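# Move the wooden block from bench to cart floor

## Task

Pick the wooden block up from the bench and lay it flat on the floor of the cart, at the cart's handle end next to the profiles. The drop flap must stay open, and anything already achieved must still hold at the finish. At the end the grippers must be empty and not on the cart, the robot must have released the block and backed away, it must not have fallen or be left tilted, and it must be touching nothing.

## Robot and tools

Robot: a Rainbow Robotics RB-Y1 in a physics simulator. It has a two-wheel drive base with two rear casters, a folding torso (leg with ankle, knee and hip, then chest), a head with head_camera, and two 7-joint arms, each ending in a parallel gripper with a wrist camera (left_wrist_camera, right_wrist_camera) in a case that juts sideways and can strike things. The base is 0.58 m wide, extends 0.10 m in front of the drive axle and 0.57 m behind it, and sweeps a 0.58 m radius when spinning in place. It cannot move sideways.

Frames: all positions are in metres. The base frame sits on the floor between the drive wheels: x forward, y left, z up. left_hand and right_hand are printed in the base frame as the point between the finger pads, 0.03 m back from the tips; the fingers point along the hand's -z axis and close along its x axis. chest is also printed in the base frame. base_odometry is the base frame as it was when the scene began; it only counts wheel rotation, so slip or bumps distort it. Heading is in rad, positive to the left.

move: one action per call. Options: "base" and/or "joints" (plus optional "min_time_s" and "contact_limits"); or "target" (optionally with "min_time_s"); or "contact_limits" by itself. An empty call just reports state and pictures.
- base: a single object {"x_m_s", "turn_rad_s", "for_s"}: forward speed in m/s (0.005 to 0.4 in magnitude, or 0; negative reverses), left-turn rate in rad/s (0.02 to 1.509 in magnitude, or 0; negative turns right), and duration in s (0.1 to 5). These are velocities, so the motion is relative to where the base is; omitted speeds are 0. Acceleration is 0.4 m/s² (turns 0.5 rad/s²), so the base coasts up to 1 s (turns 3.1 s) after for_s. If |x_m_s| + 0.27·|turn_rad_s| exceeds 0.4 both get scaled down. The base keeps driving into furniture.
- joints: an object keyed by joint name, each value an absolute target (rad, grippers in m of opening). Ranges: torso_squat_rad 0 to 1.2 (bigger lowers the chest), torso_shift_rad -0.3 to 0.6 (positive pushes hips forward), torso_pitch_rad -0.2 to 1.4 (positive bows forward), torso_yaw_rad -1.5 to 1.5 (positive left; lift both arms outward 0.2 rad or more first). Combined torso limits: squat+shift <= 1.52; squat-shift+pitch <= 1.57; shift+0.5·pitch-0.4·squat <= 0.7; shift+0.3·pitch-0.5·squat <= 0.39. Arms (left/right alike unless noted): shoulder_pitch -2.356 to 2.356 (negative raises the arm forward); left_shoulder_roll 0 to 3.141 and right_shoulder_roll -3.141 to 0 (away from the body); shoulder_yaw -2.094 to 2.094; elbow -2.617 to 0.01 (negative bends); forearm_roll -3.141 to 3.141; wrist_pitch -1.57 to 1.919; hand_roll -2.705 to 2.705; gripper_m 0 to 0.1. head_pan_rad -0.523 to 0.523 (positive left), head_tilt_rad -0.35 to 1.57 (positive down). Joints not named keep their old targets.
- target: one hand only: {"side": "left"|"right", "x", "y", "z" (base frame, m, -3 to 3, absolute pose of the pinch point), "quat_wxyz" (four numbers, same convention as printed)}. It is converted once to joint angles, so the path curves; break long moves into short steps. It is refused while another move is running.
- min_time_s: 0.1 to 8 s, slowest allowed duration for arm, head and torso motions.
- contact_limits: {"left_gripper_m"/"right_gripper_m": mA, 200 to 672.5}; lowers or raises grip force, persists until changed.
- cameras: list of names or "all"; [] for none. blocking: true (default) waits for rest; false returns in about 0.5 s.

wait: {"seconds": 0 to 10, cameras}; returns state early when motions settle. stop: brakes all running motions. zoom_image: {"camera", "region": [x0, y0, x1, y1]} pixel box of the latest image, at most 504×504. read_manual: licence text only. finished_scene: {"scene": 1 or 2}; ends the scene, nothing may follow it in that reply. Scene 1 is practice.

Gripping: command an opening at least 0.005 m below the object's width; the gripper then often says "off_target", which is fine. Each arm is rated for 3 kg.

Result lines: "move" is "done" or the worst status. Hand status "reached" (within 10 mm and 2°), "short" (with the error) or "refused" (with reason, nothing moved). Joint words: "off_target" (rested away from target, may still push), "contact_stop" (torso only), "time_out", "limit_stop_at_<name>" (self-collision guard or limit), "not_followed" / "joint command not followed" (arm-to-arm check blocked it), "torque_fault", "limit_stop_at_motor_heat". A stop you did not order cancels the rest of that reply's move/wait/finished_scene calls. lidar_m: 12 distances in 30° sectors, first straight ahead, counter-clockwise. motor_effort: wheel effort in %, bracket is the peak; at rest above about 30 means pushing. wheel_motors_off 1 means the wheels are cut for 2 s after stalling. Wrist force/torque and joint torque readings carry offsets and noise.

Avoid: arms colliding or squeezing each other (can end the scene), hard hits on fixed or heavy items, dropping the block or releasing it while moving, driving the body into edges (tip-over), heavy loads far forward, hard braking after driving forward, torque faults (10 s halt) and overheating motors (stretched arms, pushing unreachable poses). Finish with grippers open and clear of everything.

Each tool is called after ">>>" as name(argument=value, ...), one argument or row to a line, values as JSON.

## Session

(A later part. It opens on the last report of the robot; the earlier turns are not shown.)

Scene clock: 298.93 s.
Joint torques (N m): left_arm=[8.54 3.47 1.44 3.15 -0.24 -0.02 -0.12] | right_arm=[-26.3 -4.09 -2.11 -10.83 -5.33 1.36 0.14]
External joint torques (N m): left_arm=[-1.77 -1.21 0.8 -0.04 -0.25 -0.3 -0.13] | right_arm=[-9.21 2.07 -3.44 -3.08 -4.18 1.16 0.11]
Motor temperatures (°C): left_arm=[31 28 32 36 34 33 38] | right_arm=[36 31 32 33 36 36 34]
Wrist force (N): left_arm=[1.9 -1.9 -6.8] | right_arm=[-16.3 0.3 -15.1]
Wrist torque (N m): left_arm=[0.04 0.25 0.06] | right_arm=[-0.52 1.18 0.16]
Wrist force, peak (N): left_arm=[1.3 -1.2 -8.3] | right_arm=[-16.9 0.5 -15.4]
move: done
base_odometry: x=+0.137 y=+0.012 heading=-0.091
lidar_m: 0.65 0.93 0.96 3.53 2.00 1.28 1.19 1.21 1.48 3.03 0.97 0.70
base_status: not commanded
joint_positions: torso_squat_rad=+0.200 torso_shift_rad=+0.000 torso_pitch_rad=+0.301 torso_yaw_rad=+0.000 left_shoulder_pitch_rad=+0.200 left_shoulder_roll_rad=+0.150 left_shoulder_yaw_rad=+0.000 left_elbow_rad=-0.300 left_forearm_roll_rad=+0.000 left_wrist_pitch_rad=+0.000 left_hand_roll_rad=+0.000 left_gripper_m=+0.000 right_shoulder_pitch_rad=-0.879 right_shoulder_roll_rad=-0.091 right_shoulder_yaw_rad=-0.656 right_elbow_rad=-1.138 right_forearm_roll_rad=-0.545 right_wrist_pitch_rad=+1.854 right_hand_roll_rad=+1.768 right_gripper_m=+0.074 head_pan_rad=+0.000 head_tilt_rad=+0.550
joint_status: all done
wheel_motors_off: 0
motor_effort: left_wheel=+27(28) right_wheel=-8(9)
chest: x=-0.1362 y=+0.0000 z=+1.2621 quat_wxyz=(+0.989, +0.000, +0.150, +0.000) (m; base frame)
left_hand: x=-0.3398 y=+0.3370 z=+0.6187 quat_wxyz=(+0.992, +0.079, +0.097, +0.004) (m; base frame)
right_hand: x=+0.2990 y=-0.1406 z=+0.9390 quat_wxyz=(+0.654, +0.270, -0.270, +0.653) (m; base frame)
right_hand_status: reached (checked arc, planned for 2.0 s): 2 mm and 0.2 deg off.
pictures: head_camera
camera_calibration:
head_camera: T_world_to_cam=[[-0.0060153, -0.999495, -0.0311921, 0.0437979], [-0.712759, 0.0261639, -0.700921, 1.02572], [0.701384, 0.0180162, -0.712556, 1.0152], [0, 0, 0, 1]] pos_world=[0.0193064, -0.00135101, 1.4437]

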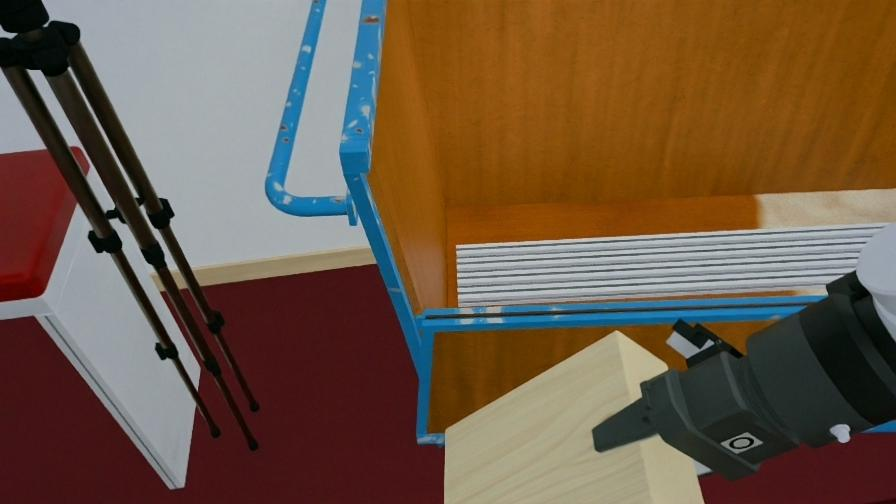

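>>> move(
  target={"side":"right","x":0.32,"y":-0.2,"z":0.95,"quat_wxyz":[0.6533,0.2706,-0.2706,0.6533]},
  min_time_s=1,
  cameras=[],
)

>>> move(
  base={"x_m_s":0.15,"for_s":2.7},
  joints={"head_tilt_rad":0.9},
  cameras=["head_camera"],
)

Scene clock: 302.47 s.
Joint torques (N m): left_arm=[8.55 3.52 1.85 3.28 -0.11 0 -0.09] | right_arm=[-26.87 -9.95 -3.13 -10.45 -5.04 2 -0.06]
External joint torques (N m): left_arm=[-1.76 -1.16 1.21 0.09 -0.13 -0.27 -0.1] | right_arm=[-8.73 -0.53 -3.66 -2.78 -3.91 1.69 -0.09]
Motor temperatures (°C): left_arm=[31 28 32 36 34 33 38] | right_arm=[36 31 32 33 36 36 34]
Wrist force (N): left_arm=[1.3 -1.1 -7.6] | right_arm=[-16.6 1.3 -15.3]
Wrist torque (N m): left_arm=[-0.06 0.18 0.07] | right_arm=[-0.48 1.11 0.14]
Wrist force, peak (N): left_arm=[1.5 -0.8 -8.5] | right_arm=[-17.8 1.2 -16.4]
move: done
base_odometry: x=+0.137 y=+0.012 heading=-0.091
lidar_m: 0.65 0.93 0.96 3.52 1.99 1.28 1.18 1.19 1.47 3.01 0.97 0.70
base_status: not commanded
joint_positions: torso_squat_rad=+0.200 torso_shift_rad=+0.000 torso_pitch_rad=+0.301 torso_yaw_rad=+0.000 left_shoulder_pitch_rad=+0.200 left_shoulder_roll_rad=+0.150 left_shoulder_yaw_rad=+0.000 left_elbow_rad=-0.300 left_forearm_roll_rad=+0.000 left_wrist_pitch_rad=+0.000 left_hand_roll_rad=+0.000 left_gripper_m=+0.000 right_shoulder_pitch_rad=-0.969 right_shoulder_roll_rad=-0.279 right_shoulder_yaw_rad=-0.702 right_elbow_rad=-0.898 right_forearm_roll_rad=-0.579 right_wrist_pitch_rad=+1.844 right_hand_roll_rad=+1.862 right_gripper_m=+0.074 head_pan_rad=+0.000 head_tilt_rad=+0.550
joint_status: all done
wheel_motors_off: 0
motor_effort: left_wheel=+27(27) right_wheel=-8(10)
chest: x=-0.1362 y=+0.0000 z=+1.2621 quat_wxyz=(+0.989, +0.000, +0.150, +0.000) (m; base frame)
left_hand: x=-0.3398 y=+0.3370 z=+0.6187 quat_wxyz=(+0.992, +0.079, +0.097, +0.004) (m; base frame)
right_hand: x=+0.3185 y=-0.2004 z=+0.9492 quat_wxyz=(+0.655, +0.268, -0.270, +0.652) (m; base frame)
right_hand_status: reached (checked arc, planned for 1.0 s): 2 mm and 0.4 deg off.
pictures: none
No camera images: "cameras" was empty.

Scene clock: 305.90 s.
Joint torques (N m): left_arm=[9.27 4.02 1.71 3.22 -0.16 -0.07 -0.08] | right_arm=[-26.03 -10.14 -3.05 -10.8 -5.37 2.15 -0.05]
External joint torques (N m): left_arm=[-1.04 -0.66 1.06 0.03 -0.17 -0.34 -0.09] | right_arm=[-7.89 -0.72 -3.58 -3.13 -4.24 1.83 -0.09]
Motor temperatures (°C): left_arm=[31 28 32 36 34 33 38] | right_arm=[36 31 32 33 36 36 34]
Wrist force (N): left_arm=[1.6 -0.6 -7.1] | right_arm=[-16.2 0.8 -15.3]
Wrist torque (N m): left_arm=[-0.11 0.15 0.03] | right_arm=[-0.48 1.17 0.13]
Wrist force, peak (N): left_arm=[0.6 -1.2 -8.3] | right_arm=[-17.1 1.8 -16.2]
move: done
base_odometry: x=+0.541 y=-0.026 heading=-0.092
lidar_m: 0.25 0.26 0.62 1.40 2.68 1.73 1.58 1.60 2.01 1.15 0.40 0.27
base_status: done (sent for 2.7 of 2.7 s)
joint_positions: torso_squat_rad=+0.200 torso_shift_rad=+0.000 torso_pitch_rad=+0.301 torso_yaw_rad=+0.000 left_shoulder_pitch_rad=+0.200 left_shoulder_roll_rad=+0.150 left_shoulder_yaw_rad=+0.000 left_elbow_rad=-0.300 left_forearm_roll_rad=+0.000 left_wrist_pitch_rad=+0.000 left_hand_roll_rad=+0.000 left_gripper_m=+0.000 right_shoulder_pitch_rad=-0.969 right_shoulder_roll_rad=-0.279 right_shoulder_yaw_rad=-0.702 right_elbow_rad=-0.898 right_forearm_roll_rad=-0.579 right_wrist_pitch_rad=+1.844 right_hand_roll_rad=+1.862 right_gripper_m=+0.074 head_pan_rad=+0.000 head_tilt_rad=+0.900
joint_status: all done
wheel_motors_off: 0
motor_effort: left_wheel=-7(58) right_wheel=+9(42)
chest: x=-0.1362 y=+0.0000 z=+1.2621 quat_wxyz=(+0.989, +0.000, +0.150, +0.000) (m; base frame)
left_hand: x=-0.3397 y=+0.3370 z=+0.6187 quat_wxyz=(+0.992, +0.079, +0.096, +0.004) (m; base frame)
right_hand: x=+0.3185 y=-0.2003 z=+0.9492 quat_wxyz=(+0.655, +0.269, -0.270, +0.652) (m; base frame)
pictures: head_camera
camera_calibration:
head_camera: T_world_to_cam=[[-0.0162963, -0.9995, -0.027104, 0.0373101], [-0.90994, 0.0260605, -0.41392, 0.59959], [0.414419, 0.0179177, -0.90991, 1.28459], [0, 0, 0, 1]] pos_world=[0.0138402, -0.00135107, 1.41806]

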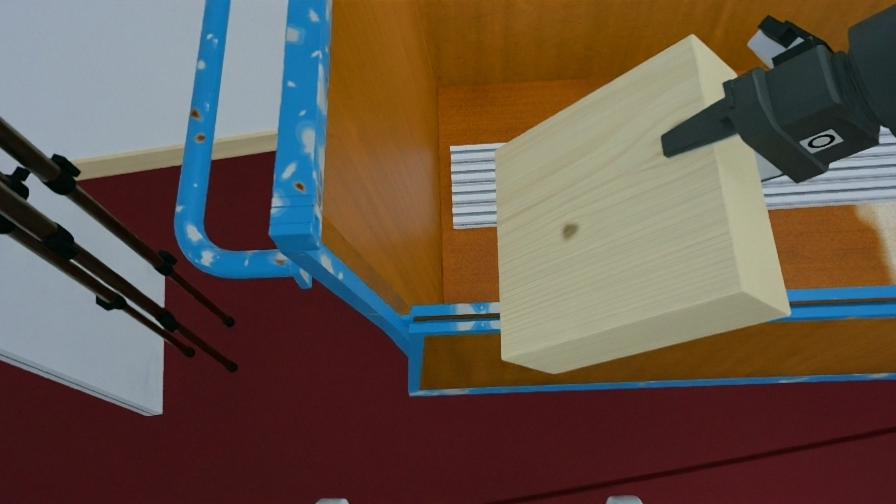

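>>> move(
  joints={"torso_shift_rad":0.2,"torso_pitch_rad":0.45,"head_tilt_rad":0.8},
  cameras=["head_camera"],
)

>>> move(
  target={"side":"right","x":0.42,"y":-0.18,"z":0.8,"quat_wxyz":[0.6533,0.2706,-0.2706,0.6533]},
  min_time_s=1.5,
  cameras=["head_camera"],
)

Scene clock: 314.23 s.
Joint torques (N m): left_arm=[12.17 3.25 1.88 4.85 -0.2 0.3 -0.21] | right_arm=[-23.16 -9.47 -3.56 -10.43 -4.93 3.14 -0.03]
External joint torques (N m): left_arm=[-2.01 -1.33 1.24 0.14 -0.21 -0.26 -0.23] | right_arm=[-7.7 -0.4 -3.82 -3.18 -3.9 2.56 -0.07]
Motor temperatures (°C): left_arm=[31 28 32 36 34 33 38] | right_arm=[36 31 32 33 36 36 34]
Wrist force (N): left_arm=[2.1 -1.7 -6.9] | right_arm=[-15.6 -2.9 -14.9]
Wrist torque (N m): left_arm=[0.00 0.16 0.06] | right_arm=[-0.68 1.19 0.13]
Wrist force, peak (N): left_arm=[2.1 -0.7 -8.6] | right_arm=[-17.1 -3.1 -15.5]
move: done
base_odometry: x=+0.541 y=-0.026 heading=-0.092
lidar_m: 0.25 0.26 0.63 1.39 2.66 1.74 1.58 1.61 1.98 1.16 0.38 0.26
base_status: not commanded
joint_positions: torso_squat_rad=+0.200 torso_shift_rad=+0.200 torso_pitch_rad=+0.451 torso_yaw_rad=+0.000 left_shoulder_pitch_rad=+0.200 left_shoulder_roll_rad=+0.150 left_shoulder_yaw_rad=+0.000 left_elbow_rad=-0.300 left_forearm_roll_rad=+0.000 left_wrist_pitch_rad=+0.000 left_hand_roll_rad=+0.000 left_gripper_m=+0.000 right_shoulder_pitch_rad=-0.969 right_shoulder_roll_rad=-0.279 right_shoulder_yaw_rad=-0.702 right_elbow_rad=-0.898 right_forearm_roll_rad=-0.579 right_wrist_pitch_rad=+1.844 right_hand_roll_rad=+1.862 right_gripper_m=+0.074 head_pan_rad=+0.000 head_tilt_rad=+0.800
joint_status: all done
wheel_motors_off: 0
motor_effort: left_wheel=-7(9) right_wheel=+5(12)
chest: x=+0.0433 y=+0.0000 z=+1.2313 quat_wxyz=(+0.975, +0.000, +0.224, +0.000) (m; base frame)
left_hand: x=-0.2542 y=+0.3370 z=+0.6256 quat_wxyz=(+0.982, +0.079, +0.171, -0.002) (m; base frame)
right_hand: x=+0.4462 y=-0.2003 z=+0.8539 quat_wxyz=(+0.674, +0.317, -0.220, +0.630) (m; base frame)
pictures: head_camera
camera_calibration:
head_camera: T_world_to_cam=[[-0.0176367, -0.9995, -0.0262548, 0.0384682], [-0.929541, 0.0260635, -0.367797, 0.706962], [0.368297, 0.0179182, -0.929535, 1.19287], [0, 0, 0, 1]] pos_world=[0.218498, -0.00135107, 1.36984]

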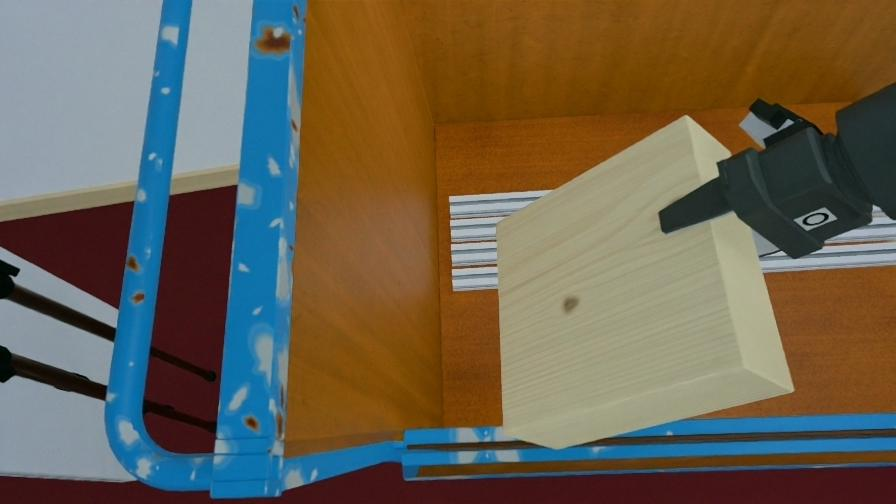

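Scene clock: 316.07 s.
Joint torques (N m): left_arm=[12.31 3.33 1.86 4.77 -0.11 0.34 -0.18] | right_arm=[-17 -4.85 -2.79 -10.44 -5 2.85 -0.08]
External joint torques (N m): left_arm=[-1.87 -1.25 1.21 0.07 -0.12 -0.23 -0.2] | right_arm=[-4.06 2.06 -3.29 -3.35 -3.93 2.3 -0.12]
Motor temperatures (°C): left_arm=[31 28 32 36 34 33 38] | right_arm=[36 31 32 32 36 36 34]
Wrist force (N): left_arm=[2.0 -1.1 -6.7] | right_arm=[-16.4 0.7 -15.0]
Wrist torque (N m): left_arm=[-0.08 0.17 0.07] | right_arm=[-0.46 1.15 0.12]
Wrist force, peak (N): left_arm=[2.7 -1.2 -8.1] | right_arm=[-17.1 -1.5 -15.8]
move: done
base_odometry: x=+0.541 y=-0.026 heading=-0.092
lidar_m: 0.24 0.25 0.64 1.39 2.69 1.74 1.58 1.60 2.00 1.14 0.38 0.27
base_status: not commanded
joint_positions: torso_squat_rad=+0.200 torso_shift_rad=+0.200 torso_pitch_rad=+0.451 torso_yaw_rad=+0.000 left_shoulder_pitch_rad=+0.200 left_shoulder_roll_rad=+0.150 left_shoulder_yaw_rad=+0.000 left_elbow_rad=-0.300 left_forearm_roll_rad=+0.000 left_wrist_pitch_rad=+0.000 left_hand_roll_rad=+0.000 left_gripper_m=+0.000 right_shoulder_pitch_rad=-0.816 right_shoulder_roll_rad=-0.156 right_shoulder_yaw_rad=-0.712 right_elbow_rad=-0.996 right_forearm_roll_rad=-0.591 right_wrist_pitch_rad=+1.686 right_hand_roll_rad=+2.039 right_gripper_m=+0.074 head_pan_rad=+0.000 head_tilt_rad=+0.800
joint_status: all done
wheel_motors_off: 0
motor_effort: left_wheel=-7(8) right_wheel=+7(7)
chest: x=+0.0433 y=+0.0000 z=+1.2314 quat_wxyz=(+0.975, +0.000, +0.224, +0.000) (m; base frame)
left_hand: x=-0.2542 y=+0.3370 z=+0.6256 quat_wxyz=(+0.982, +0.079, +0.171, -0.002) (m; base frame)
right_hand: x=+0.4189 y=-0.1807 z=+0.8001 quat_wxyz=(+0.654, +0.271, -0.269, +0.653) (m; base frame)
right_hand_status: reached (checked arc, planned for 1.5 s): 1 mm and 0.2 deg off.
pictures: head_camera
camera_calibration:
head_camera: T_world_to_cam=[[-0.0176367, -0.9995, -0.0262548, 0.0384682], [-0.929541, 0.0260635, -0.367797, 0.706962], [0.368297, 0.0179182, -0.929535, 1.19287], [0, 0, 0, 1]] pos_world=[0.218498, -0.00135107, 1.36984]

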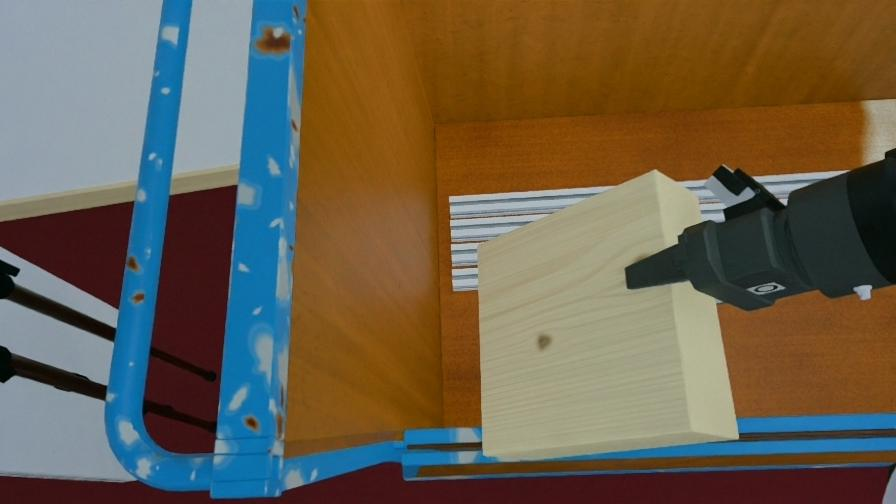

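>>> move(
  target={"side":"right","x":0.42,"y":-0.18,"z":0.855,"quat_wxyz":[0.6533,0.2706,-0.2706,0.6533]},
  min_time_s=1,
  cameras=[],
)

>>> move(
  joints={"torso_shift_rad":0.3,"torso_pitch_rad":0.55,"head_tilt_rad":0.8},
  cameras=["head_camera"],
)

>>> move(
  target={"side":"right","x":0.464,"y":-0.165,"z":0.78,"quat_wxyz":[0.6533,0.2706,-0.2706,0.6533]},
  min_time_s=1.5,
  cameras=["head_camera"],
)

Scene clock: 333.87 s.
Joint torques (N m): left_arm=[12.52 3.44 1.78 4.73 -0.2 0.3 -0.22] | right_arm=[-17.19 -4.74 0.76 -11.07 -4.94 2.34 -0.28]
External joint torques (N m): left_arm=[-1.66 -1.14 1.13 0.02 -0.21 -0.27 -0.24] | right_arm=[-4.42 1.78 -0.05 -3.44 -3.83 1.85 -0.31]
Motor temperatures (°C): left_arm=[31 28 32 36 34 33 38] | right_arm=[36 30 32 32 37 37 34]
Wrist force (N): left_arm=[2.4 -1.2 -6.9] | right_arm=[-16.5 0.1 -15.3]
Wrist torque (N m): left_arm=[-0.05 0.21 0.03] | right_arm=[-0.56 1.19 0.11]
Wrist force, peak (N): left_arm=[1.8 -0.6 -8.4] | right_arm=[-18.7 -1.0 -14.7]
move: done
base_odometry: x=+0.541 y=-0.026 heading=-0.092
lidar_m: 0.25 0.26 0.64 1.38 2.67 1.73 1.59 1.61 1.99 1.14 0.38 0.27
base_status: not commanded
joint_positions: torso_squat_rad=+0.200 torso_shift_rad=+0.200 torso_pitch_rad=+0.451 torso_yaw_rad=+0.000 left_shoulder_pitch_rad=+0.200 left_shoulder_roll_rad=+0.150 left_shoulder_yaw_rad=+0.000 left_elbow_rad=-0.300 left_forearm_roll_rad=+0.000 left_wrist_pitch_rad=+0.000 left_hand_roll_rad=+0.000 left_gripper_m=+0.000 right_shoulder_pitch_rad=-0.785 right_shoulder_roll_rad=-0.111 right_shoulder_yaw_rad=-0.705 right_elbow_rad=-1.283 right_forearm_roll_rad=-0.612 right_wrist_pitch_rad=+1.882 right_hand_roll_rad=+1.898 right_gripper_m=+0.074 head_pan_rad=+0.000 head_tilt_rad=+0.800
joint_status: all done
wheel_motors_off: 0
motor_effort: left_wheel=-6(8) right_wheel=+5(8)
chest: x=+0.0433 y=+0.0000 z=+1.2314 quat_wxyz=(+0.975, +0.000, +0.223, +0.000) (m; base frame)
left_hand: x=-0.2542 y=+0.3370 z=+0.6256 quat_wxyz=(+0.982, +0.079, +0.171, -0.002) (m; base frame)
right_hand: x=+0.4192 y=-0.1805 z=+0.8543 quat_wxyz=(+0.652, +0.274, -0.270, +0.653) (m; base frame)
right_hand_status: reached (checked arc, planned for 1.0 s): 1 mm and 0.4 deg off.
pictures: none
No camera images: "cameras" was empty.

Scene clock: 335.37 s.
Joint torques (N m): left_arm=[14.58 3.42 1.79 5.85 -0.08 0.59 -0.18] | right_arm=[-15.53 -4.9 0.98 -10.69 -4.89 3.07 -0.3]
External joint torques (N m): left_arm=[-2 -1.04 1.15 0.19 -0.09 -0.17 -0.21] | right_arm=[-4.76 1.21 0.47 -3.32 -3.85 2.52 -0.34]
Motor temperatures (°C): left_arm=[31 28 32 36 34 33 38] | right_arm=[36 30 32 32 37 37 34]
Wrist force (N): left_arm=[3.3 -0.9 -6.6] | right_arm=[-16.3 -1.7 -15.1]
Wrist torque (N m): left_arm=[-0.08 0.29 0.03] | right_arm=[-0.63 1.17 0.12]
Wrist force, peak (N): left_arm=[3.0 -1.9 -8.2] | right_arm=[-17.3 -2.3 -15.5]
move: done
base_odometry: x=+0.541 y=-0.026 heading=-0.092
lidar_m: 0.25 0.26 0.64 1.38 2.68 1.74 1.58 1.60 1.99 1.15 0.38 0.27
base_status: not commanded
joint_positions: torso_squat_rad=+0.200 torso_shift_rad=+0.300 torso_pitch_rad=+0.551 torso_yaw_rad=+0.000 left_shoulder_pitch_rad=+0.200 left_shoulder_roll_rad=+0.150 left_shoulder_yaw_rad=+0.000 left_elbow_rad=-0.300 left_forearm_roll_rad=+0.000 left_wrist_pitch_rad=+0.000 left_hand_roll_rad=+0.000 left_gripper_m=+0.000 right_shoulder_pitch_rad=-0.785 right_shoulder_roll_rad=-0.111 right_shoulder_yaw_rad=-0.705 right_elbow_rad=-1.283 right_forearm_roll_rad=-0.612 right_wrist_pitch_rad=+1.882 right_hand_roll_rad=+1.898 right_gripper_m=+0.074 head_pan_rad=+0.000 head_tilt_rad=+0.800
joint_status: all done
wheel_motors_off: 0
motor_effort: left_wheel=-3(6) right_wheel=+1(10)
chest: x=+0.1369 y=+0.0000 z=+1.1995 quat_wxyz=(+0.962, +0.000, +0.272, +0.000) (m; base frame)
left_hand: x=-0.2196 y=+0.3370 z=+0.6265 quat_wxyz=(+0.972, +0.079, +0.220, -0.006) (m; base frame)
right_hand: x=+0.4733 y=-0.1805 z=+0.7868 quat_wxyz=(+0.665, +0.306, -0.237, +0.638) (m; base frame)
pictures: head_camera
camera_calibration:
head_camera: T_world_to_cam=[[-0.0201653, -0.9995, -0.0243659, 0.0373604], [-0.961591, 0.0260617, -0.273246, 0.673126], [0.273744, 0.01792, -0.961636, 1.18025], [0, 0, 0, 1]] pos_world=[0.32494, -0.00135108, 1.31981]

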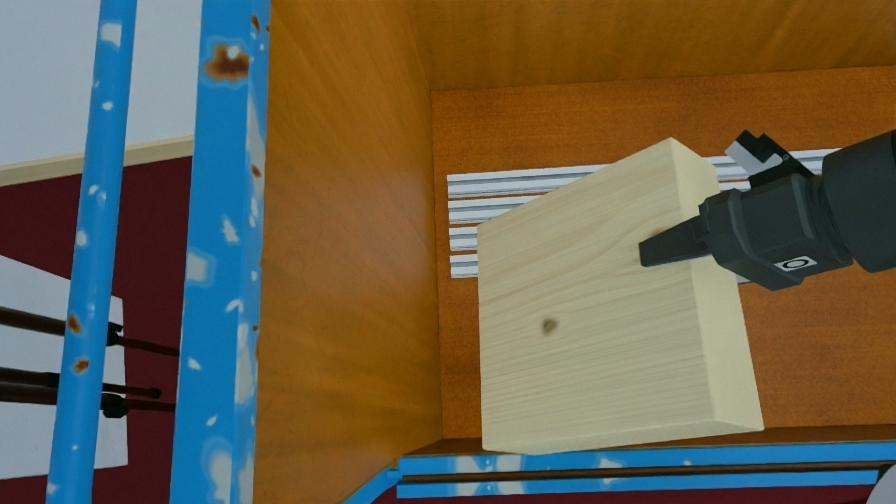

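Scene clock: 337.20 s.
Joint torques (N m): left_arm=[14.35 3.18 1.55 5.84 -0.16 0.5 -0.16] | right_arm=[-12.48 -1.36 2.31 -11.17 -5.26 2.46 0.07]
External joint torques (N m): left_arm=[-2.23 -1.28 0.91 0.18 -0.17 -0.25 -0.18] | right_arm=[-3.05 3.14 1.53 -3.68 -4.16 2 0.04]
Motor temperatures (°C): left_arm=[31 28 32 36 34 33 38] | right_arm=[36 30 32 32 37 37 34]
Wrist force (N): left_arm=[2.8 -1.0 -7.1] | right_arm=[-16.6 0.5 -15.6]
Wrist torque (N m): left_arm=[-0.08 0.24 0.03] | right_arm=[-0.53 1.16 0.15]
Wrist force, peak (N): left_arm=[3.2 -2.1 -7.8] | right_arm=[-17.0 -0.8 -15.6]
move: done
base_odometry: x=+0.541 y=-0.026 heading=-0.092
lidar_m: 0.24 0.27 0.63 1.39 2.68 1.73 1.57 1.61 1.98 1.15 0.39 0.27
base_status: not commanded
joint_positions: torso_squat_rad=+0.200 torso_shift_rad=+0.300 torso_pitch_rad=+0.551 torso_yaw_rad=+0.000 left_shoulder_pitch_rad=+0.200 left_shoulder_roll_rad=+0.150 left_shoulder_yaw_rad=+0.000 left_elbow_rad=-0.300 left_forearm_roll_rad=+0.000 left_wrist_pitch_rad=+0.000 left_hand_roll_rad=+0.000 left_gripper_m=+0.000 right_shoulder_pitch_rad=-0.701 right_shoulder_roll_rad=-0.025 right_shoulder_yaw_rad=-0.694 right_elbow_rad=-1.410 right_forearm_roll_rad=-0.618 right_wrist_pitch_rad=+1.822 right_hand_roll_rad=+1.964 right_gripper_m=+0.074 head_pan_rad=+0.000 head_tilt_rad=+0.800
joint_status: all done
wheel_motors_off: 0
motor_effort: left_wheel=-3(4) right_wheel=+3(4)
chest: x=+0.1369 y=+0.0000 z=+1.1995 quat_wxyz=(+0.962, +0.000, +0.272, +0.000) (m; base frame)
left_hand: x=-0.2196 y=+0.3370 z=+0.6265 quat_wxyz=(+0.972, +0.079, +0.220, -0.006) (m; base frame)
right_hand: x=+0.4636 y=-0.1656 z=+0.7795 quat_wxyz=(+0.654, +0.271, -0.270, +0.653) (m; base frame)
right_hand_status: reached (checked arc, planned for 1.5 s): 1 mm and 0.1 deg off.
pictures: head_camera
camera_calibration:
head_camera: T_world_to_cam=[[-0.0201653, -0.9995, -0.0243659, 0.0373604], [-0.961591, 0.0260617, -0.273246, 0.673126], [0.273744, 0.01792, -0.961636, 1.18025], [0, 0, 0, 1]] pos_world=[0.32494, -0.00135108, 1.31981]

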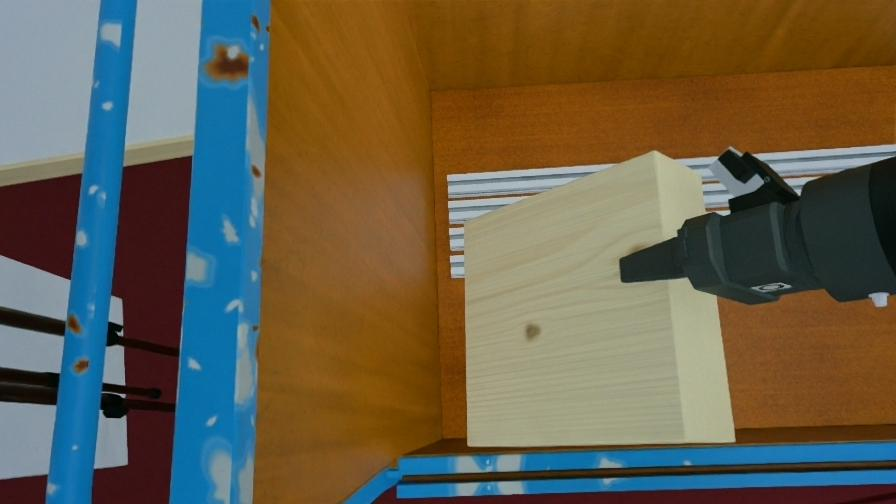

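>>> move(
  target={"side":"right","x":0.44,"y":-0.2,"z":0.84,"quat_wxyz":[0.6964,0.1228,-0.1228,0.6964]},
  min_time_s=2,
  cameras=["head_camera"],
)

Scene clock: 350.20 s.
Joint torques (N m): left_arm=[14.39 3.4 1.73 5.91 -0.19 0.58 -0.11] | right_arm=[-10.27 -4.68 -0.98 -13.79 -2.44 0.05 -0.18]
External joint torques (N m): left_arm=[-2.19 -1.06 1.09 0.25 -0.2 -0.18 -0.14] | right_arm=[-3.03 -0.27 0.54 -5.72 -1.99 0.21 -0.2]
Motor temperatures (°C): left_arm=[31 28 32 36 34 33 38] | right_arm=[35 30 32 32 37 37 34]
Wrist force (N): left_arm=[3.5 -1.6 -6.9] | right_arm=[-7.4 0.2 -21.3]
Wrist torque (N m): left_arm=[0.01 0.33 0.03] | right_arm=[-0.45 0.53 -0.06]
Wrist force, peak (N): left_arm=[3.7 -1.0 -7.5] | right_arm=[-15.7 -3.0 -17.7]
move: done
base_odometry: x=+0.541 y=-0.026 heading=-0.092
lidar_m: 0.25 0.26 0.64 1.38 2.68 1.72 1.58 1.61 2.00 1.13 0.38 0.26
base_status: not commanded
joint_positions: torso_squat_rad=+0.200 torso_shift_rad=+0.300 torso_pitch_rad=+0.551 torso_yaw_rad=+0.000 left_shoulder_pitch_rad=+0.200 left_shoulder_roll_rad=+0.150 left_shoulder_yaw_rad=+0.000 left_elbow_rad=-0.300 left_forearm_roll_rad=+0.000 left_wrist_pitch_rad=+0.000 left_hand_roll_rad=+0.000 left_gripper_m=+0.000 right_shoulder_pitch_rad=-0.474 right_shoulder_roll_rad=-0.192 right_shoulder_yaw_rad=-0.264 right_elbow_rad=-1.998 right_forearm_roll_rad=-0.543 right_wrist_pitch_rad=+1.919 right_hand_roll_rad=+1.472 right_gripper_m=+0.074 head_pan_rad=+0.000 head_tilt_rad=+0.800
joint_status: all done
wheel_motors_off: 0
motor_effort: left_wheel=-3(4) right_wheel=+2(3)
chest: x=+0.1369 y=+0.0000 z=+1.1995 quat_wxyz=(+0.962, +0.000, +0.272, +0.000) (m; base frame)
left_hand: x=-0.2196 y=+0.3370 z=+0.6265 quat_wxyz=(+0.972, +0.079, +0.220, -0.006) (m; base frame)
right_hand: x=+0.4390 y=-0.2004 z=+0.8391 quat_wxyz=(+0.697, +0.122, -0.123, +0.696) (m; base frame)
right_hand_status: reached (checked arc, planned for 2.0 s): 1 mm and 0.2 deg off.
pictures: head_camera
camera_calibration:
head_camera: T_world_to_cam=[[-0.0201653, -0.9995, -0.0243659, 0.0373604], [-0.961591, 0.0260617, -0.273246, 0.673126], [0.273744, 0.01792, -0.961636, 1.18025], [0, 0, 0, 1]] pos_world=[0.32494, -0.00135108, 1.31981]

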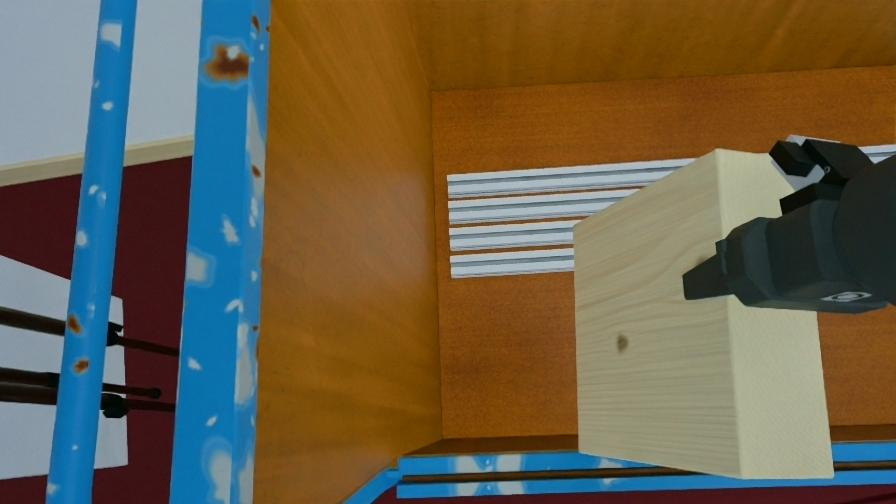

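>>> move(
  target={"side":"right","x":0.43,"y":-0.2,"z":0.85,"quat_wxyz":[1,0,0,0]},
  min_time_s=2.5,
  cameras=["head_camera"],
)

Scene clock: 354.40 s.
Joint torques (N m): left_arm=[14.7 3.56 2.01 5.76 -0.16 0.48 -0.13] | right_arm=[-9.07 0.81 0.9 -14.6 0.27 -0.83 -0.08]
External joint torques (N m): left_arm=[-1.88 -0.9 1.37 0.1 -0.17 -0.27 -0.15] | right_arm=[-2.96 1.25 0.65 -6.44 0.05 -0.55 -0.09]
Motor temperatures (°C): left_arm=[31 28 32 36 34 33 38] | right_arm=[35 30 32 32 37 37 34]
Wrist force (N): left_arm=[3.4 -1.5 -7.3] | right_arm=[-1.7 1.9 -22.1]
Wrist torque (N m): left_arm=[0.04 0.30 0.07] | right_arm=[-0.46 0.24 -0.09]
Wrist force, peak (N): left_arm=[3.1 0.0 -8.0] | right_arm=[-0.8 0.9 -22.9]
move: short
base_odometry: x=+0.541 y=-0.026 heading=-0.092
lidar_m: 0.25 0.26 0.63 1.38 2.66 1.73 1.58 1.61 2.00 1.15 0.38 0.26
base_status: not commanded
joint_positions: torso_squat_rad=+0.200 torso_shift_rad=+0.300 torso_pitch_rad=+0.551 torso_yaw_rad=+0.000 left_shoulder_pitch_rad=+0.200 left_shoulder_roll_rad=+0.150 left_shoulder_yaw_rad=+0.000 left_elbow_rad=-0.300 left_forearm_roll_rad=+0.000 left_wrist_pitch_rad=+0.000 left_hand_roll_rad=+0.000 left_gripper_m=+0.000 right_shoulder_pitch_rad=-0.397 right_shoulder_roll_rad=+0.000 right_shoulder_yaw_rad=-0.073 right_elbow_rad=-2.213 right_forearm_roll_rad=+0.040 right_wrist_pitch_rad=+1.919 right_hand_roll_rad=-0.037 right_gripper_m=+0.074 head_pan_rad=+0.000 head_tilt_rad=+0.800
joint_status: all done
wheel_motors_off: 0
motor_effort: left_wheel=-2(4) right_wheel=+2(3)
chest: x=+0.1369 y=+0.0000 z=+1.1995 quat_wxyz=(+0.962, +0.000, +0.272, +0.000) (m; base frame)
left_hand: x=-0.2196 y=+0.3370 z=+0.6265 quat_wxyz=(+0.972, +0.079, +0.220, -0.006) (m; base frame)
right_hand: x=+0.4295 y=-0.2003 z=+0.8489 quat_wxyz=(+0.998, +0.002, -0.058, +0.000) (m; base frame)
right_hand_status: short (checked arc, as near as the solve gets, planned for 2.5 s): 1 mm and 6.7 deg off. The place is met; only the turn is off.
pictures: head_camera
camera_calibration:
head_camera: T_world_to_cam=[[-0.0201653, -0.9995, -0.0243659, 0.0373604], [-0.961591, 0.0260617, -0.273246, 0.673126], [0.273744, 0.01792, -0.961636, 1.18025], [0, 0, 0, 1]] pos_world=[0.32494, -0.00135108, 1.31981]

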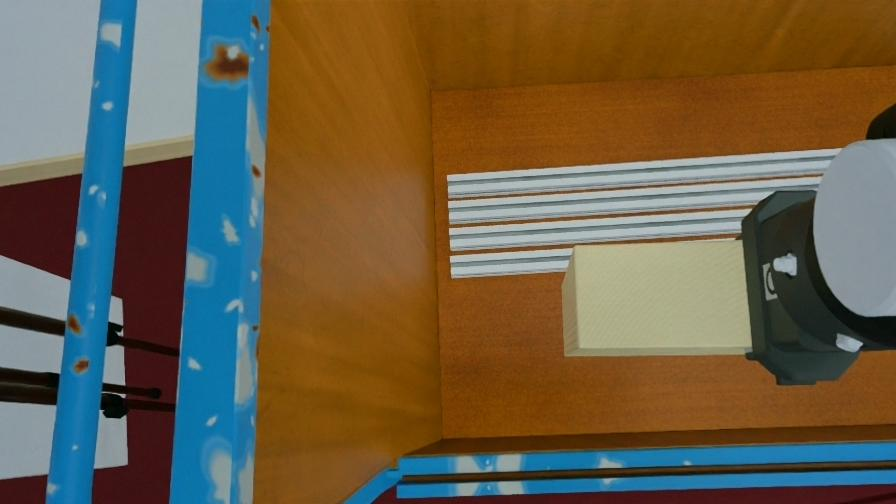

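>>> move(
  joints={"torso_squat_rad":0.6},
  cameras=[],
)

>>> move(
  target={"side":"right","x":0.43,"y":-0.2,"z":0.68,"quat_wxyz":[1,0,0,0]},
  min_time_s=2,
  cameras=["head_camera"],
)

>>> move(
  joints={"torso_squat_rad":0.8},
  cameras=["head_camera"],
)

Scene clock: 358.20 s.
Joint torques (N m): left_arm=[14.63 3.36 1.94 5.59 -0.14 0.56 -0.16] | right_arm=[-9.4 0.79 1.1 -14.64 0.1 -0.7 -0.21]
External joint torques (N m): left_arm=[-1.94 -1.1 1.29 -0.06 -0.15 -0.19 -0.18] | right_arm=[-3.29 1.22 0.86 -6.48 -0.11 -0.43 -0.21]
Motor temperatures (°C): left_arm=[31 28 32 36 34 33 38] | right_arm=[35 30 32 32 36 37 34]
Wrist force (N): left_arm=[2.4 -1.0 -7.0] | right_arm=[-1.3 2.5 -22.3]
Wrist torque (N m): left_arm=[-0.10 0.14 0.08] | right_arm=[-0.43 0.33 -0.06]
Wrist force, peak (N): left_arm=[3.0 -1.8 -7.8] | right_arm=[-1.5 2.7 -23.5]
move: done
base_odometry: x=+0.541 y=-0.026 heading=-0.092
lidar_m: 0.25 0.26 0.63 1.39 2.67 1.73 1.58 1.61 2.00 1.14 0.38 0.26
base_status: not commanded
joint_positions: torso_squat_rad=+0.600 torso_shift_rad=+0.300 torso_pitch_rad=+0.551 torso_yaw_rad=+0.000 left_shoulder_pitch_rad=+0.200 left_shoulder_roll_rad=+0.150 left_shoulder_yaw_rad=+0.000 left_elbow_rad=-0.300 left_forearm_roll_rad=+0.000 left_wrist_pitch_rad=+0.000 left_hand_roll_rad=+0.000 left_gripper_m=+0.000 right_shoulder_pitch_rad=-0.397 right_shoulder_roll_rad=+0.000 right_shoulder_yaw_rad=-0.073 right_elbow_rad=-2.213 right_forearm_roll_rad=+0.040 right_wrist_pitch_rad=+1.919 right_hand_roll_rad=-0.037 right_gripper_m=+0.074 head_pan_rad=+0.000 head_tilt_rad=+0.800
joint_status: all done
wheel_motors_off: 0
motor_effort: left_wheel=-1(3) right_wheel=+3(4)
chest: x=+0.1047 y=+0.0000 z=+1.0961 quat_wxyz=(+0.962, +0.000, +0.272, +0.000) (m; base frame)
left_hand: x=-0.2516 y=+0.3370 z=+0.5230 quat_wxyz=(+0.972, +0.079, +0.219, -0.006) (m; base frame)
right_hand: x=+0.3974 y=-0.2003 z=+0.7455 quat_wxyz=(+0.998, +0.002, -0.058, +0.000) (m; base frame)
pictures: none
No camera images: "cameras" was empty.

Scene clock: 360.53 s.
Joint torques (N m): left_arm=[14.61 3.58 1.85 5.78 -0.13 0.6 -0.12] | right_arm=[-15.13 -2.63 -1.71 -13.2 -0.05 0.24 -0.42]
External joint torques (N m): left_arm=[-1.96 -0.88 1.21 0.12 -0.14 -0.15 -0.15] | right_arm=[-6.12 -1.24 -1.87 -4.87 -0.28 0.29 -0.42]
Motor temperatures (°C): left_arm=[31 28 32 36 34 33 38] | right_arm=[35 30 32 32 36 37 34]
Wrist force (N): left_arm=[3.4 -1.3 -7.1] | right_arm=[1.5 2.6 -22.4]
Wrist torque (N m): left_arm=[-0.05 0.32 0.03] | right_arm=[-0.39 0.16 -0.06]
Wrist force, peak (N): left_arm=[3.1 -1.3 -7.8] | right_arm=[0.2 3.1 -22.9]
move: done
base_odometry: x=+0.541 y=-0.026 heading=-0.092
lidar_m: 0.25 0.26 0.63 1.40 2.66 1.74 1.59 1.61 1.99 1.15 0.39 0.26
base_status: not commanded
joint_positions: torso_squat_rad=+0.600 torso_shift_rad=+0.300 torso_pitch_rad=+0.551 torso_yaw_rad=+0.000 left_shoulder_pitch_rad=+0.200 left_shoulder_roll_rad=+0.150 left_shoulder_yaw_rad=+0.000 left_elbow_rad=-0.300 left_forearm_roll_rad=+0.000 left_wrist_pitch_rad=+0.000 left_hand_roll_rad=+0.000 left_gripper_m=+0.000 right_shoulder_pitch_rad=-0.564 right_shoulder_roll_rad=-0.034 right_shoulder_yaw_rad=-0.128 right_elbow_rad=-1.793 right_forearm_roll_rad=+0.017 right_wrist_pitch_rad=+1.780 right_hand_roll_rad=-0.052 right_gripper_m=+0.074 head_pan_rad=+0.000 head_tilt_rad=+0.800
joint_status: all done
wheel_motors_off: 0
motor_effort: left_wheel=-1(3) right_wheel=+2(4)
chest: x=+0.1047 y=+0.0000 z=+1.0961 quat_wxyz=(+0.962, +0.000, +0.272, +0.000) (m; base frame)
left_hand: x=-0.2516 y=+0.3370 z=+0.5230 quat_wxyz=(+0.972, +0.079, +0.219, -0.006) (m; base frame)
right_hand: x=+0.4289 y=-0.2000 z=+0.6794 quat_wxyz=(+1.000, +0.000, +0.001, +0.000) (m; base frame)
right_hand_status: reached (checked arc, planned for 2.0 s): 1 mm and 0.1 deg off.
pictures: head_camera
camera_calibration:
head_camera: T_world_to_cam=[[-0.0201622, -0.9995, -0.0243701, 0.0342002], [-0.961512, 0.0260651, -0.273525, 0.614348], [0.274023, 0.0179172, -0.961556, 1.08952], [0, 0, 0, 1]] pos_world=[0.29284, -0.00135106, 1.2165]

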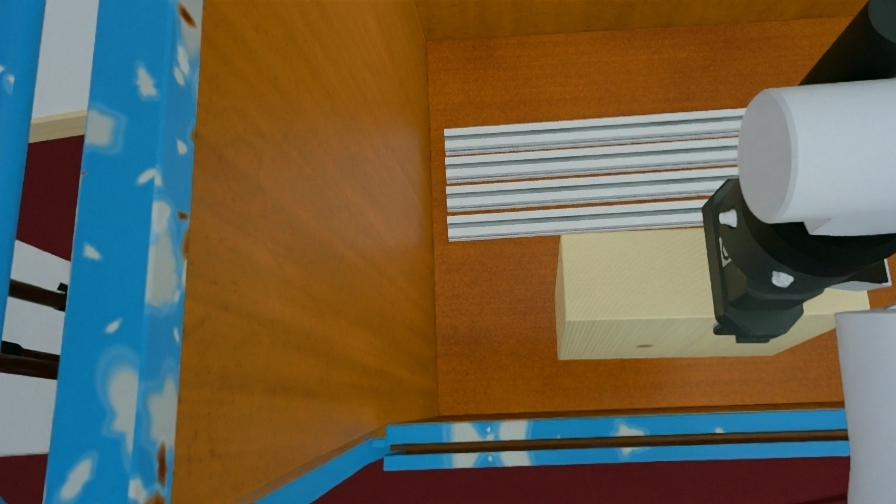

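Scene clock: 361.97 s.
Joint torques (N m): left_arm=[14.63 3.03 1.99 5.75 -0.15 0.49 -0.08] | right_arm=[-14.74 -2.38 -2.1 -13.92 -0.03 0.29 -0.28]
External joint torques (N m): left_arm=[-1.95 -1.43 1.35 0.1 -0.16 -0.26 -0.11] | right_arm=[-5.73 -0.99 -2.26 -5.59 -0.26 0.34 -0.28]
Motor temperatures (°C): left_arm=[31 28 32 36 34 33 38] | right_arm=[35 30 32 32 36 36 34]
Wrist force (N): left_arm=[2.9 -0.8 -7.2] | right_arm=[1.1 2.8 -22.4]
Wrist torque (N m): left_arm=[-0.10 0.24 0.05] | right_arm=[-0.44 0.08 -0.07]
Wrist force, peak (N): left_arm=[3.8 -1.0 -7.7] | right_arm=[2.2 2.7 -23.5]
move: done
base_odometry: x=+0.541 y=-0.026 heading=-0.092
lidar_m: 0.24 0.26 0.62 1.39 2.67 1.74 1.59 1.61 1.97 1.17 0.38 0.27
base_status: not commanded
joint_positions: torso_squat_rad=+0.800 torso_shift_rad=+0.300 torso_pitch_rad=+0.551 torso_yaw_rad=+0.000 left_shoulder_pitch_rad=+0.200 left_shoulder_roll_rad=+0.150 left_shoulder_yaw_rad=+0.000 left_elbow_rad=-0.300 left_forearm_roll_rad=+0.000 left_wrist_pitch_rad=+0.000 left_hand_roll_rad=+0.000 left_gripper_m=+0.000 right_shoulder_pitch_rad=-0.564 right_shoulder_roll_rad=-0.035 right_shoulder_yaw_rad=-0.128 right_elbow_rad=-1.793 right_forearm_roll_rad=+0.017 right_wrist_pitch_rad=+1.780 right_hand_roll_rad=-0.052 right_gripper_m=+0.074 head_pan_rad=+0.000 head_tilt_rad=+0.800
joint_status: all done
wheel_motors_off: 0
motor_effort: left_wheel=-2(3) right_wheel=+2(4)
chest: x=+0.0781 y=+0.0000 z=+1.0101 quat_wxyz=(+0.962, +0.000, +0.272, +0.000) (m; base frame)
left_hand: x=-0.2783 y=+0.3370 z=+0.4370 quat_wxyz=(+0.972, +0.079, +0.219, -0.006) (m; base frame)
right_hand: x=+0.4023 y=-0.2000 z=+0.5934 quat_wxyz=(+1.000, +0.000, +0.001, +0.000) (m; base frame)
pictures: head_camera
camera_calibration:
head_camera: T_world_to_cam=[[-0.0201622, -0.9995, -0.0243701, 0.0315636], [-0.961512, 0.0260651, -0.273525, 0.565125], [0.274023, 0.0179172, -0.961556, 1.01404], [0, 0, 0, 1]] pos_world=[0.26614, -0.00135106, 1.1304]

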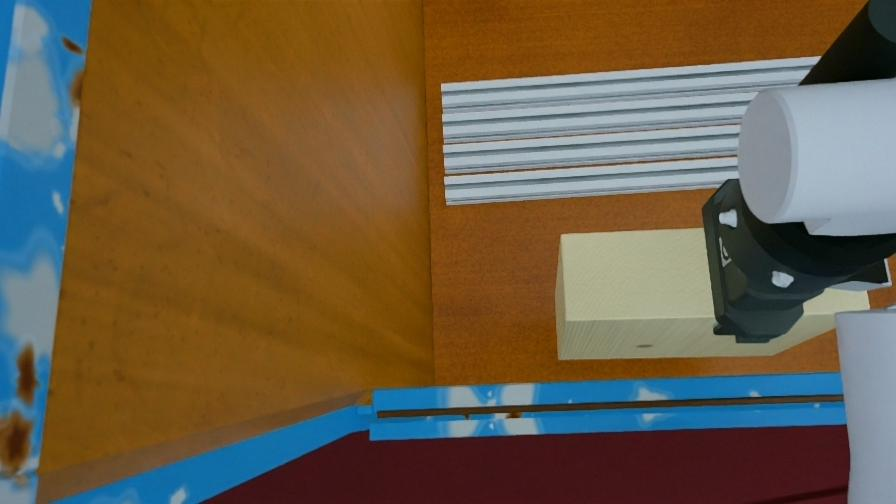

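>>> move(
  target={"side":"right","x":0.44,"y":-0.2,"z":0.56,"quat_wxyz":[1,0,0,0]},
  min_time_s=1.5,
  cameras=["head_camera"],
)

>>> move(
  target={"side":"right","x":0.50,"y":-0.2,"z":0.56,"quat_wxyz":[1,0,0,0]},
  min_time_s=2,
  cameras=["head_camera"],
)

Scene clock: 365.27 s.
Joint torques (N m): left_arm=[14.44 3.42 1.83 5.69 -0.1 0.5 -0.12] | right_arm=[-17.92 -3.56 -2.31 -13.19 0 0.45 -0.38]
External joint torques (N m): left_arm=[-2.14 -1.04 1.19 0.03 -0.11 -0.25 -0.14] | right_arm=[-6.7 -1.22 -2.37 -4.89 -0.25 0.5 -0.38]
Motor temperatures (°C): left_arm=[31 28 32 36 34 33 38] | right_arm=[35 30 32 32 36 36 34]
Wrist force (N): left_arm=[2.7 -0.9 -7.1] | right_arm=[1.3 3.0 -22.5]
Wrist torque (N m): left_arm=[-0.06 0.20 0.07] | right_arm=[-0.37 0.08 -0.08]
Wrist force, peak (N): left_arm=[2.9 -0.2 -8.1] | right_arm=[1.3 2.2 -23.2]
move: done
base_odometry: x=+0.541 y=-0.026 heading=-0.092
lidar_m: 0.25 0.26 0.63 1.39 2.66 1.73 1.58 1.61 2.01 1.15 0.39 0.27
base_status: not commanded
joint_positions: torso_squat_rad=+0.800 torso_shift_rad=+0.300 torso_pitch_rad=+0.551 torso_yaw_rad=+0.000 left_shoulder_pitch_rad=+0.200 left_shoulder_roll_rad=+0.150 left_shoulder_yaw_rad=+0.000 left_elbow_rad=-0.300 left_forearm_roll_rad=+0.000 left_wrist_pitch_rad=+0.000 left_hand_roll_rad=+0.000 left_gripper_m=+0.000 right_shoulder_pitch_rad=-0.699 right_shoulder_roll_rad=-0.068 right_shoulder_yaw_rad=-0.161 right_elbow_rad=-1.505 right_forearm_roll_rad=+0.002 right_wrist_pitch_rad=+1.624 right_hand_roll_rad=-0.061 right_gripper_m=+0.074 head_pan_rad=+0.000 head_tilt_rad=+0.800
joint_status: all done
wheel_motors_off: 0
motor_effort: left_wheel=-2(2) right_wheel=+2(5)
chest: x=+0.0781 y=+0.0000 z=+1.0101 quat_wxyz=(+0.962, +0.000, +0.272, +0.000) (m; base frame)
left_hand: x=-0.2783 y=+0.3370 z=+0.4370 quat_wxyz=(+0.972, +0.079, +0.219, -0.006) (m; base frame)
right_hand: x=+0.4389 y=-0.2000 z=+0.5592 quat_wxyz=(+1.000, +0.000, +0.001, +0.000) (m; base frame)
right_hand_status: reached (checked arc, planned for 1.5 s): 1 mm and 0.1 deg off.
pictures: head_camera
camera_calibration:
head_camera: T_world_to_cam=[[-0.0201622, -0.9995, -0.0243701, 0.0315636], [-0.961512, 0.0260651, -0.273525, 0.565125], [0.274023, 0.0179172, -0.961556, 1.01404], [0, 0, 0, 1]] pos_world=[0.26614, -0.00135106, 1.1304]

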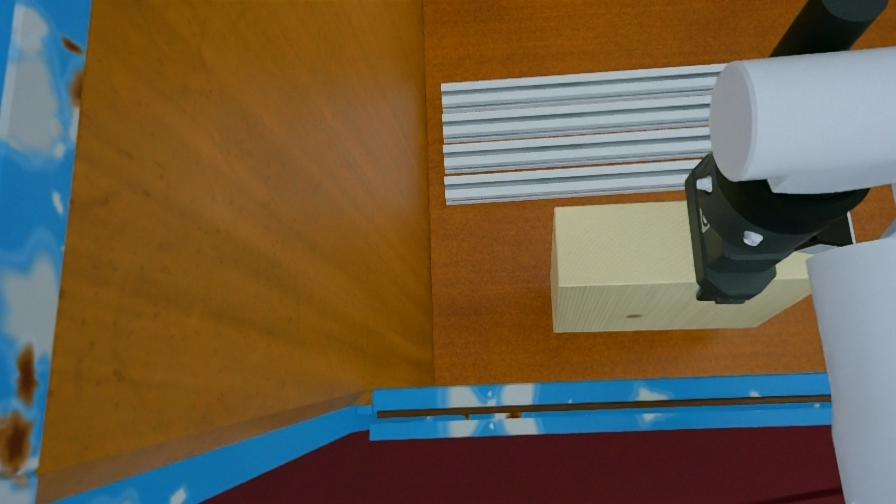

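Scene clock: 367.60 s.
Joint torques (N m): left_arm=[14.59 3.47 1.83 5.63 -0.06 0.63 -0.25] | right_arm=[-23.05 -6.03 -2.43 -12.9 -0.2 0.24 -0.27]
External joint torques (N m): left_arm=[-1.98 -0.99 1.18 -0.03 -0.07 -0.13 -0.27] | right_arm=[-8.08 -1.85 -2.39 -4.69 -0.43 0.29 -0.27]
Motor temperatures (°C): left_arm=[31 28 32 36 34 33 38] | right_arm=[35 30 32 32 36 36 34]
Wrist force (N): left_arm=[3.1 -0.6 -6.2] | right_arm=[1.5 2.2 -22.4]
Wrist torque (N m): left_arm=[-0.12 0.27 0.09] | right_arm=[-0.43 0.11 -0.08]
Wrist force, peak (N): left_arm=[3.3 -1.2 -7.7] | right_arm=[0.8 3.6 -22.8]
move: done
base_odometry: x=+0.541 y=-0.026 heading=-0.092
lidar_m: 0.25 0.26 0.63 1.39 2.68 1.73 1.59 1.61 2.00 1.14 0.38 0.26
base_status: not commanded
joint_positions: torso_squat_rad=+0.800 torso_shift_rad=+0.300 torso_pitch_rad=+0.551 torso_yaw_rad=+0.000 left_shoulder_pitch_rad=+0.200 left_shoulder_roll_rad=+0.150 left_shoulder_yaw_rad=+0.000 left_elbow_rad=-0.300 left_forearm_roll_rad=+0.000 left_wrist_pitch_rad=+0.000 left_hand_roll_rad=+0.000 left_gripper_m=+0.000 right_shoulder_pitch_rad=-0.937 right_shoulder_roll_rad=-0.133 right_shoulder_yaw_rad=-0.207 right_elbow_rad=-1.178 right_forearm_roll_rad=-0.022 right_wrist_pitch_rad=+1.535 right_hand_roll_rad=-0.068 right_gripper_m=+0.074 head_pan_rad=+0.000 head_tilt_rad=+0.800
joint_status: all done
wheel_motors_off: 0
motor_effort: left_wheel=-2(3) right_wheel=+2(5)
chest: x=+0.0781 y=+0.0000 z=+1.0101 quat_wxyz=(+0.962, +0.000, +0.272, +0.000) (m; base frame)
left_hand: x=-0.2783 y=+0.3370 z=+0.4370 quat_wxyz=(+0.972, +0.079, +0.219, -0.006) (m; base frame)
right_hand: x=+0.4986 y=-0.2000 z=+0.5591 quat_wxyz=(+1.000, +0.000, +0.001, +0.000) (m; base frame)
right_hand_status: reached (checked arc, planned for 2.0 s): 2 mm and 0.1 deg off.
pictures: head_camera
camera_calibration:
head_camera: T_world_to_cam=[[-0.0201611, -0.9995, -0.0243681, 0.0315611], [-0.961538, 0.0260617, -0.273432, 0.565028], [0.27393, 0.0179182, -0.961583, 1.0141], [0, 0, 0, 1]] pos_world=[0.26614, -0.00135107, 1.1304]

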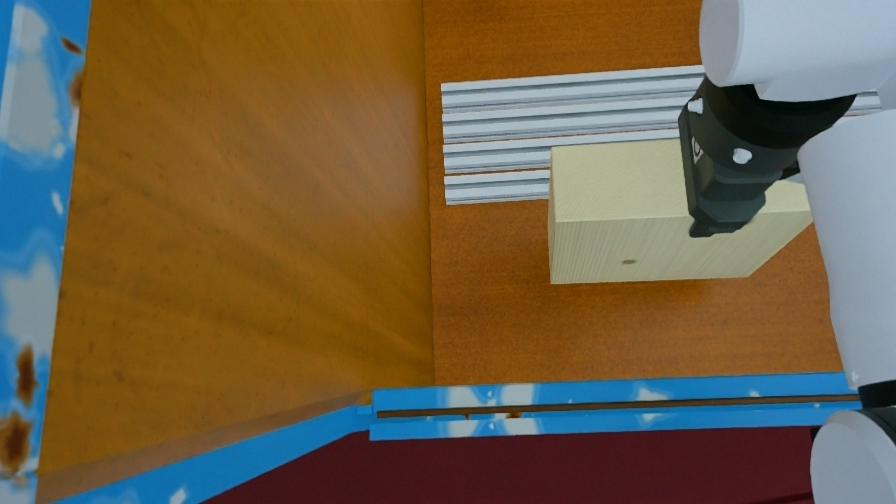

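>>> move(
  target={"side":"right","x":0.545,"y":-0.2,"z":0.558,"quat_wxyz":[1,0,0,0]},
  min_time_s=2,
  cameras=["head_camera"],
)

Scene clock: 371.50 s.
Joint torques (N m): left_arm=[14.58 3.36 1.67 5.73 -0.21 0.51 -0.17] | right_arm=[-26.69 -8.3 -2.65 -12.44 -0.22 0.39 0.29]
External joint torques (N m): left_arm=[-2 -1.1 1.03 0.08 -0.22 -0.25 -0.2] | right_arm=[-8.7 -2.52 -2.63 -4.56 -0.45 0.44 0.29]
Motor temperatures (°C): left_arm=[31 28 32 36 34 33 38] | right_arm=[35 30 32 32 36 36 34]
Wrist force (N): left_arm=[3.4 -1.3 -7.1] | right_arm=[1.3 2.3 -22.3]
Wrist torque (N m): left_arm=[-0.01 0.32 0.02] | right_arm=[-0.38 0.10 -0.06]
Wrist force, peak (N): left_arm=[2.9 -1.5 -7.9] | right_arm=[1.5 2.4 -22.8]
move: done
base_odometry: x=+0.541 y=-0.026 heading=-0.092
lidar_m: 0.25 0.26 0.63 1.39 2.67 1.72 1.59 1.61 2.00 1.15 0.37 0.26
base_status: not commanded
joint_positions: torso_squat_rad=+0.800 torso_shift_rad=+0.300 torso_pitch_rad=+0.551 torso_yaw_rad=+0.000 left_shoulder_pitch_rad=+0.200 left_shoulder_roll_rad=+0.150 left_shoulder_yaw_rad=+0.000 left_elbow_rad=-0.300 left_forearm_roll_rad=+0.000 left_wrist_pitch_rad=+0.000 left_hand_roll_rad=+0.000 left_gripper_m=+0.000 right_shoulder_pitch_rad=-1.160 right_shoulder_roll_rad=-0.196 right_shoulder_yaw_rad=-0.236 right_elbow_rad=-0.804 right_forearm_roll_rad=-0.039 right_wrist_pitch_rad=+1.387 right_hand_roll_rad=-0.067 right_gripper_m=+0.074 head_pan_rad=+0.000 head_tilt_rad=+0.800
joint_status: all done
wheel_motors_off: 0
motor_effort: left_wheel=-2(2) right_wheel=+2(5)
chest: x=+0.0781 y=+0.0000 z=+1.0101 quat_wxyz=(+0.962, +0.000, +0.272, +0.000) (m; base frame)
left_hand: x=-0.2783 y=+0.3370 z=+0.4370 quat_wxyz=(+0.972, +0.079, +0.219, -0.006) (m; base frame)
right_hand: x=+0.5432 y=-0.2000 z=+0.5570 quat_wxyz=(+1.000, +0.000, +0.000, +0.000) (m; base frame)
right_hand_status: reached (checked arc, planned for 2.0 s): 2 mm and 0.0 deg off.
pictures: head_camera
camera_calibration:
head_camera: T_world_to_cam=[[-0.0201611, -0.9995, -0.0243681, 0.0315631], [-0.961538, 0.0260617, -0.273432, 0.565124], [0.27393, 0.0179182, -0.961583, 1.01407], [0, 0, 0, 1]] pos_world=[0.26624, -0.00135107, 1.1304]

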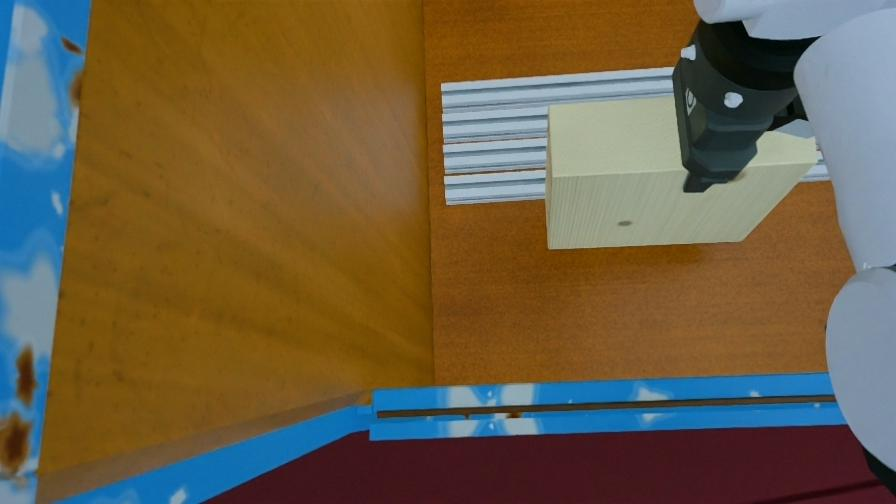

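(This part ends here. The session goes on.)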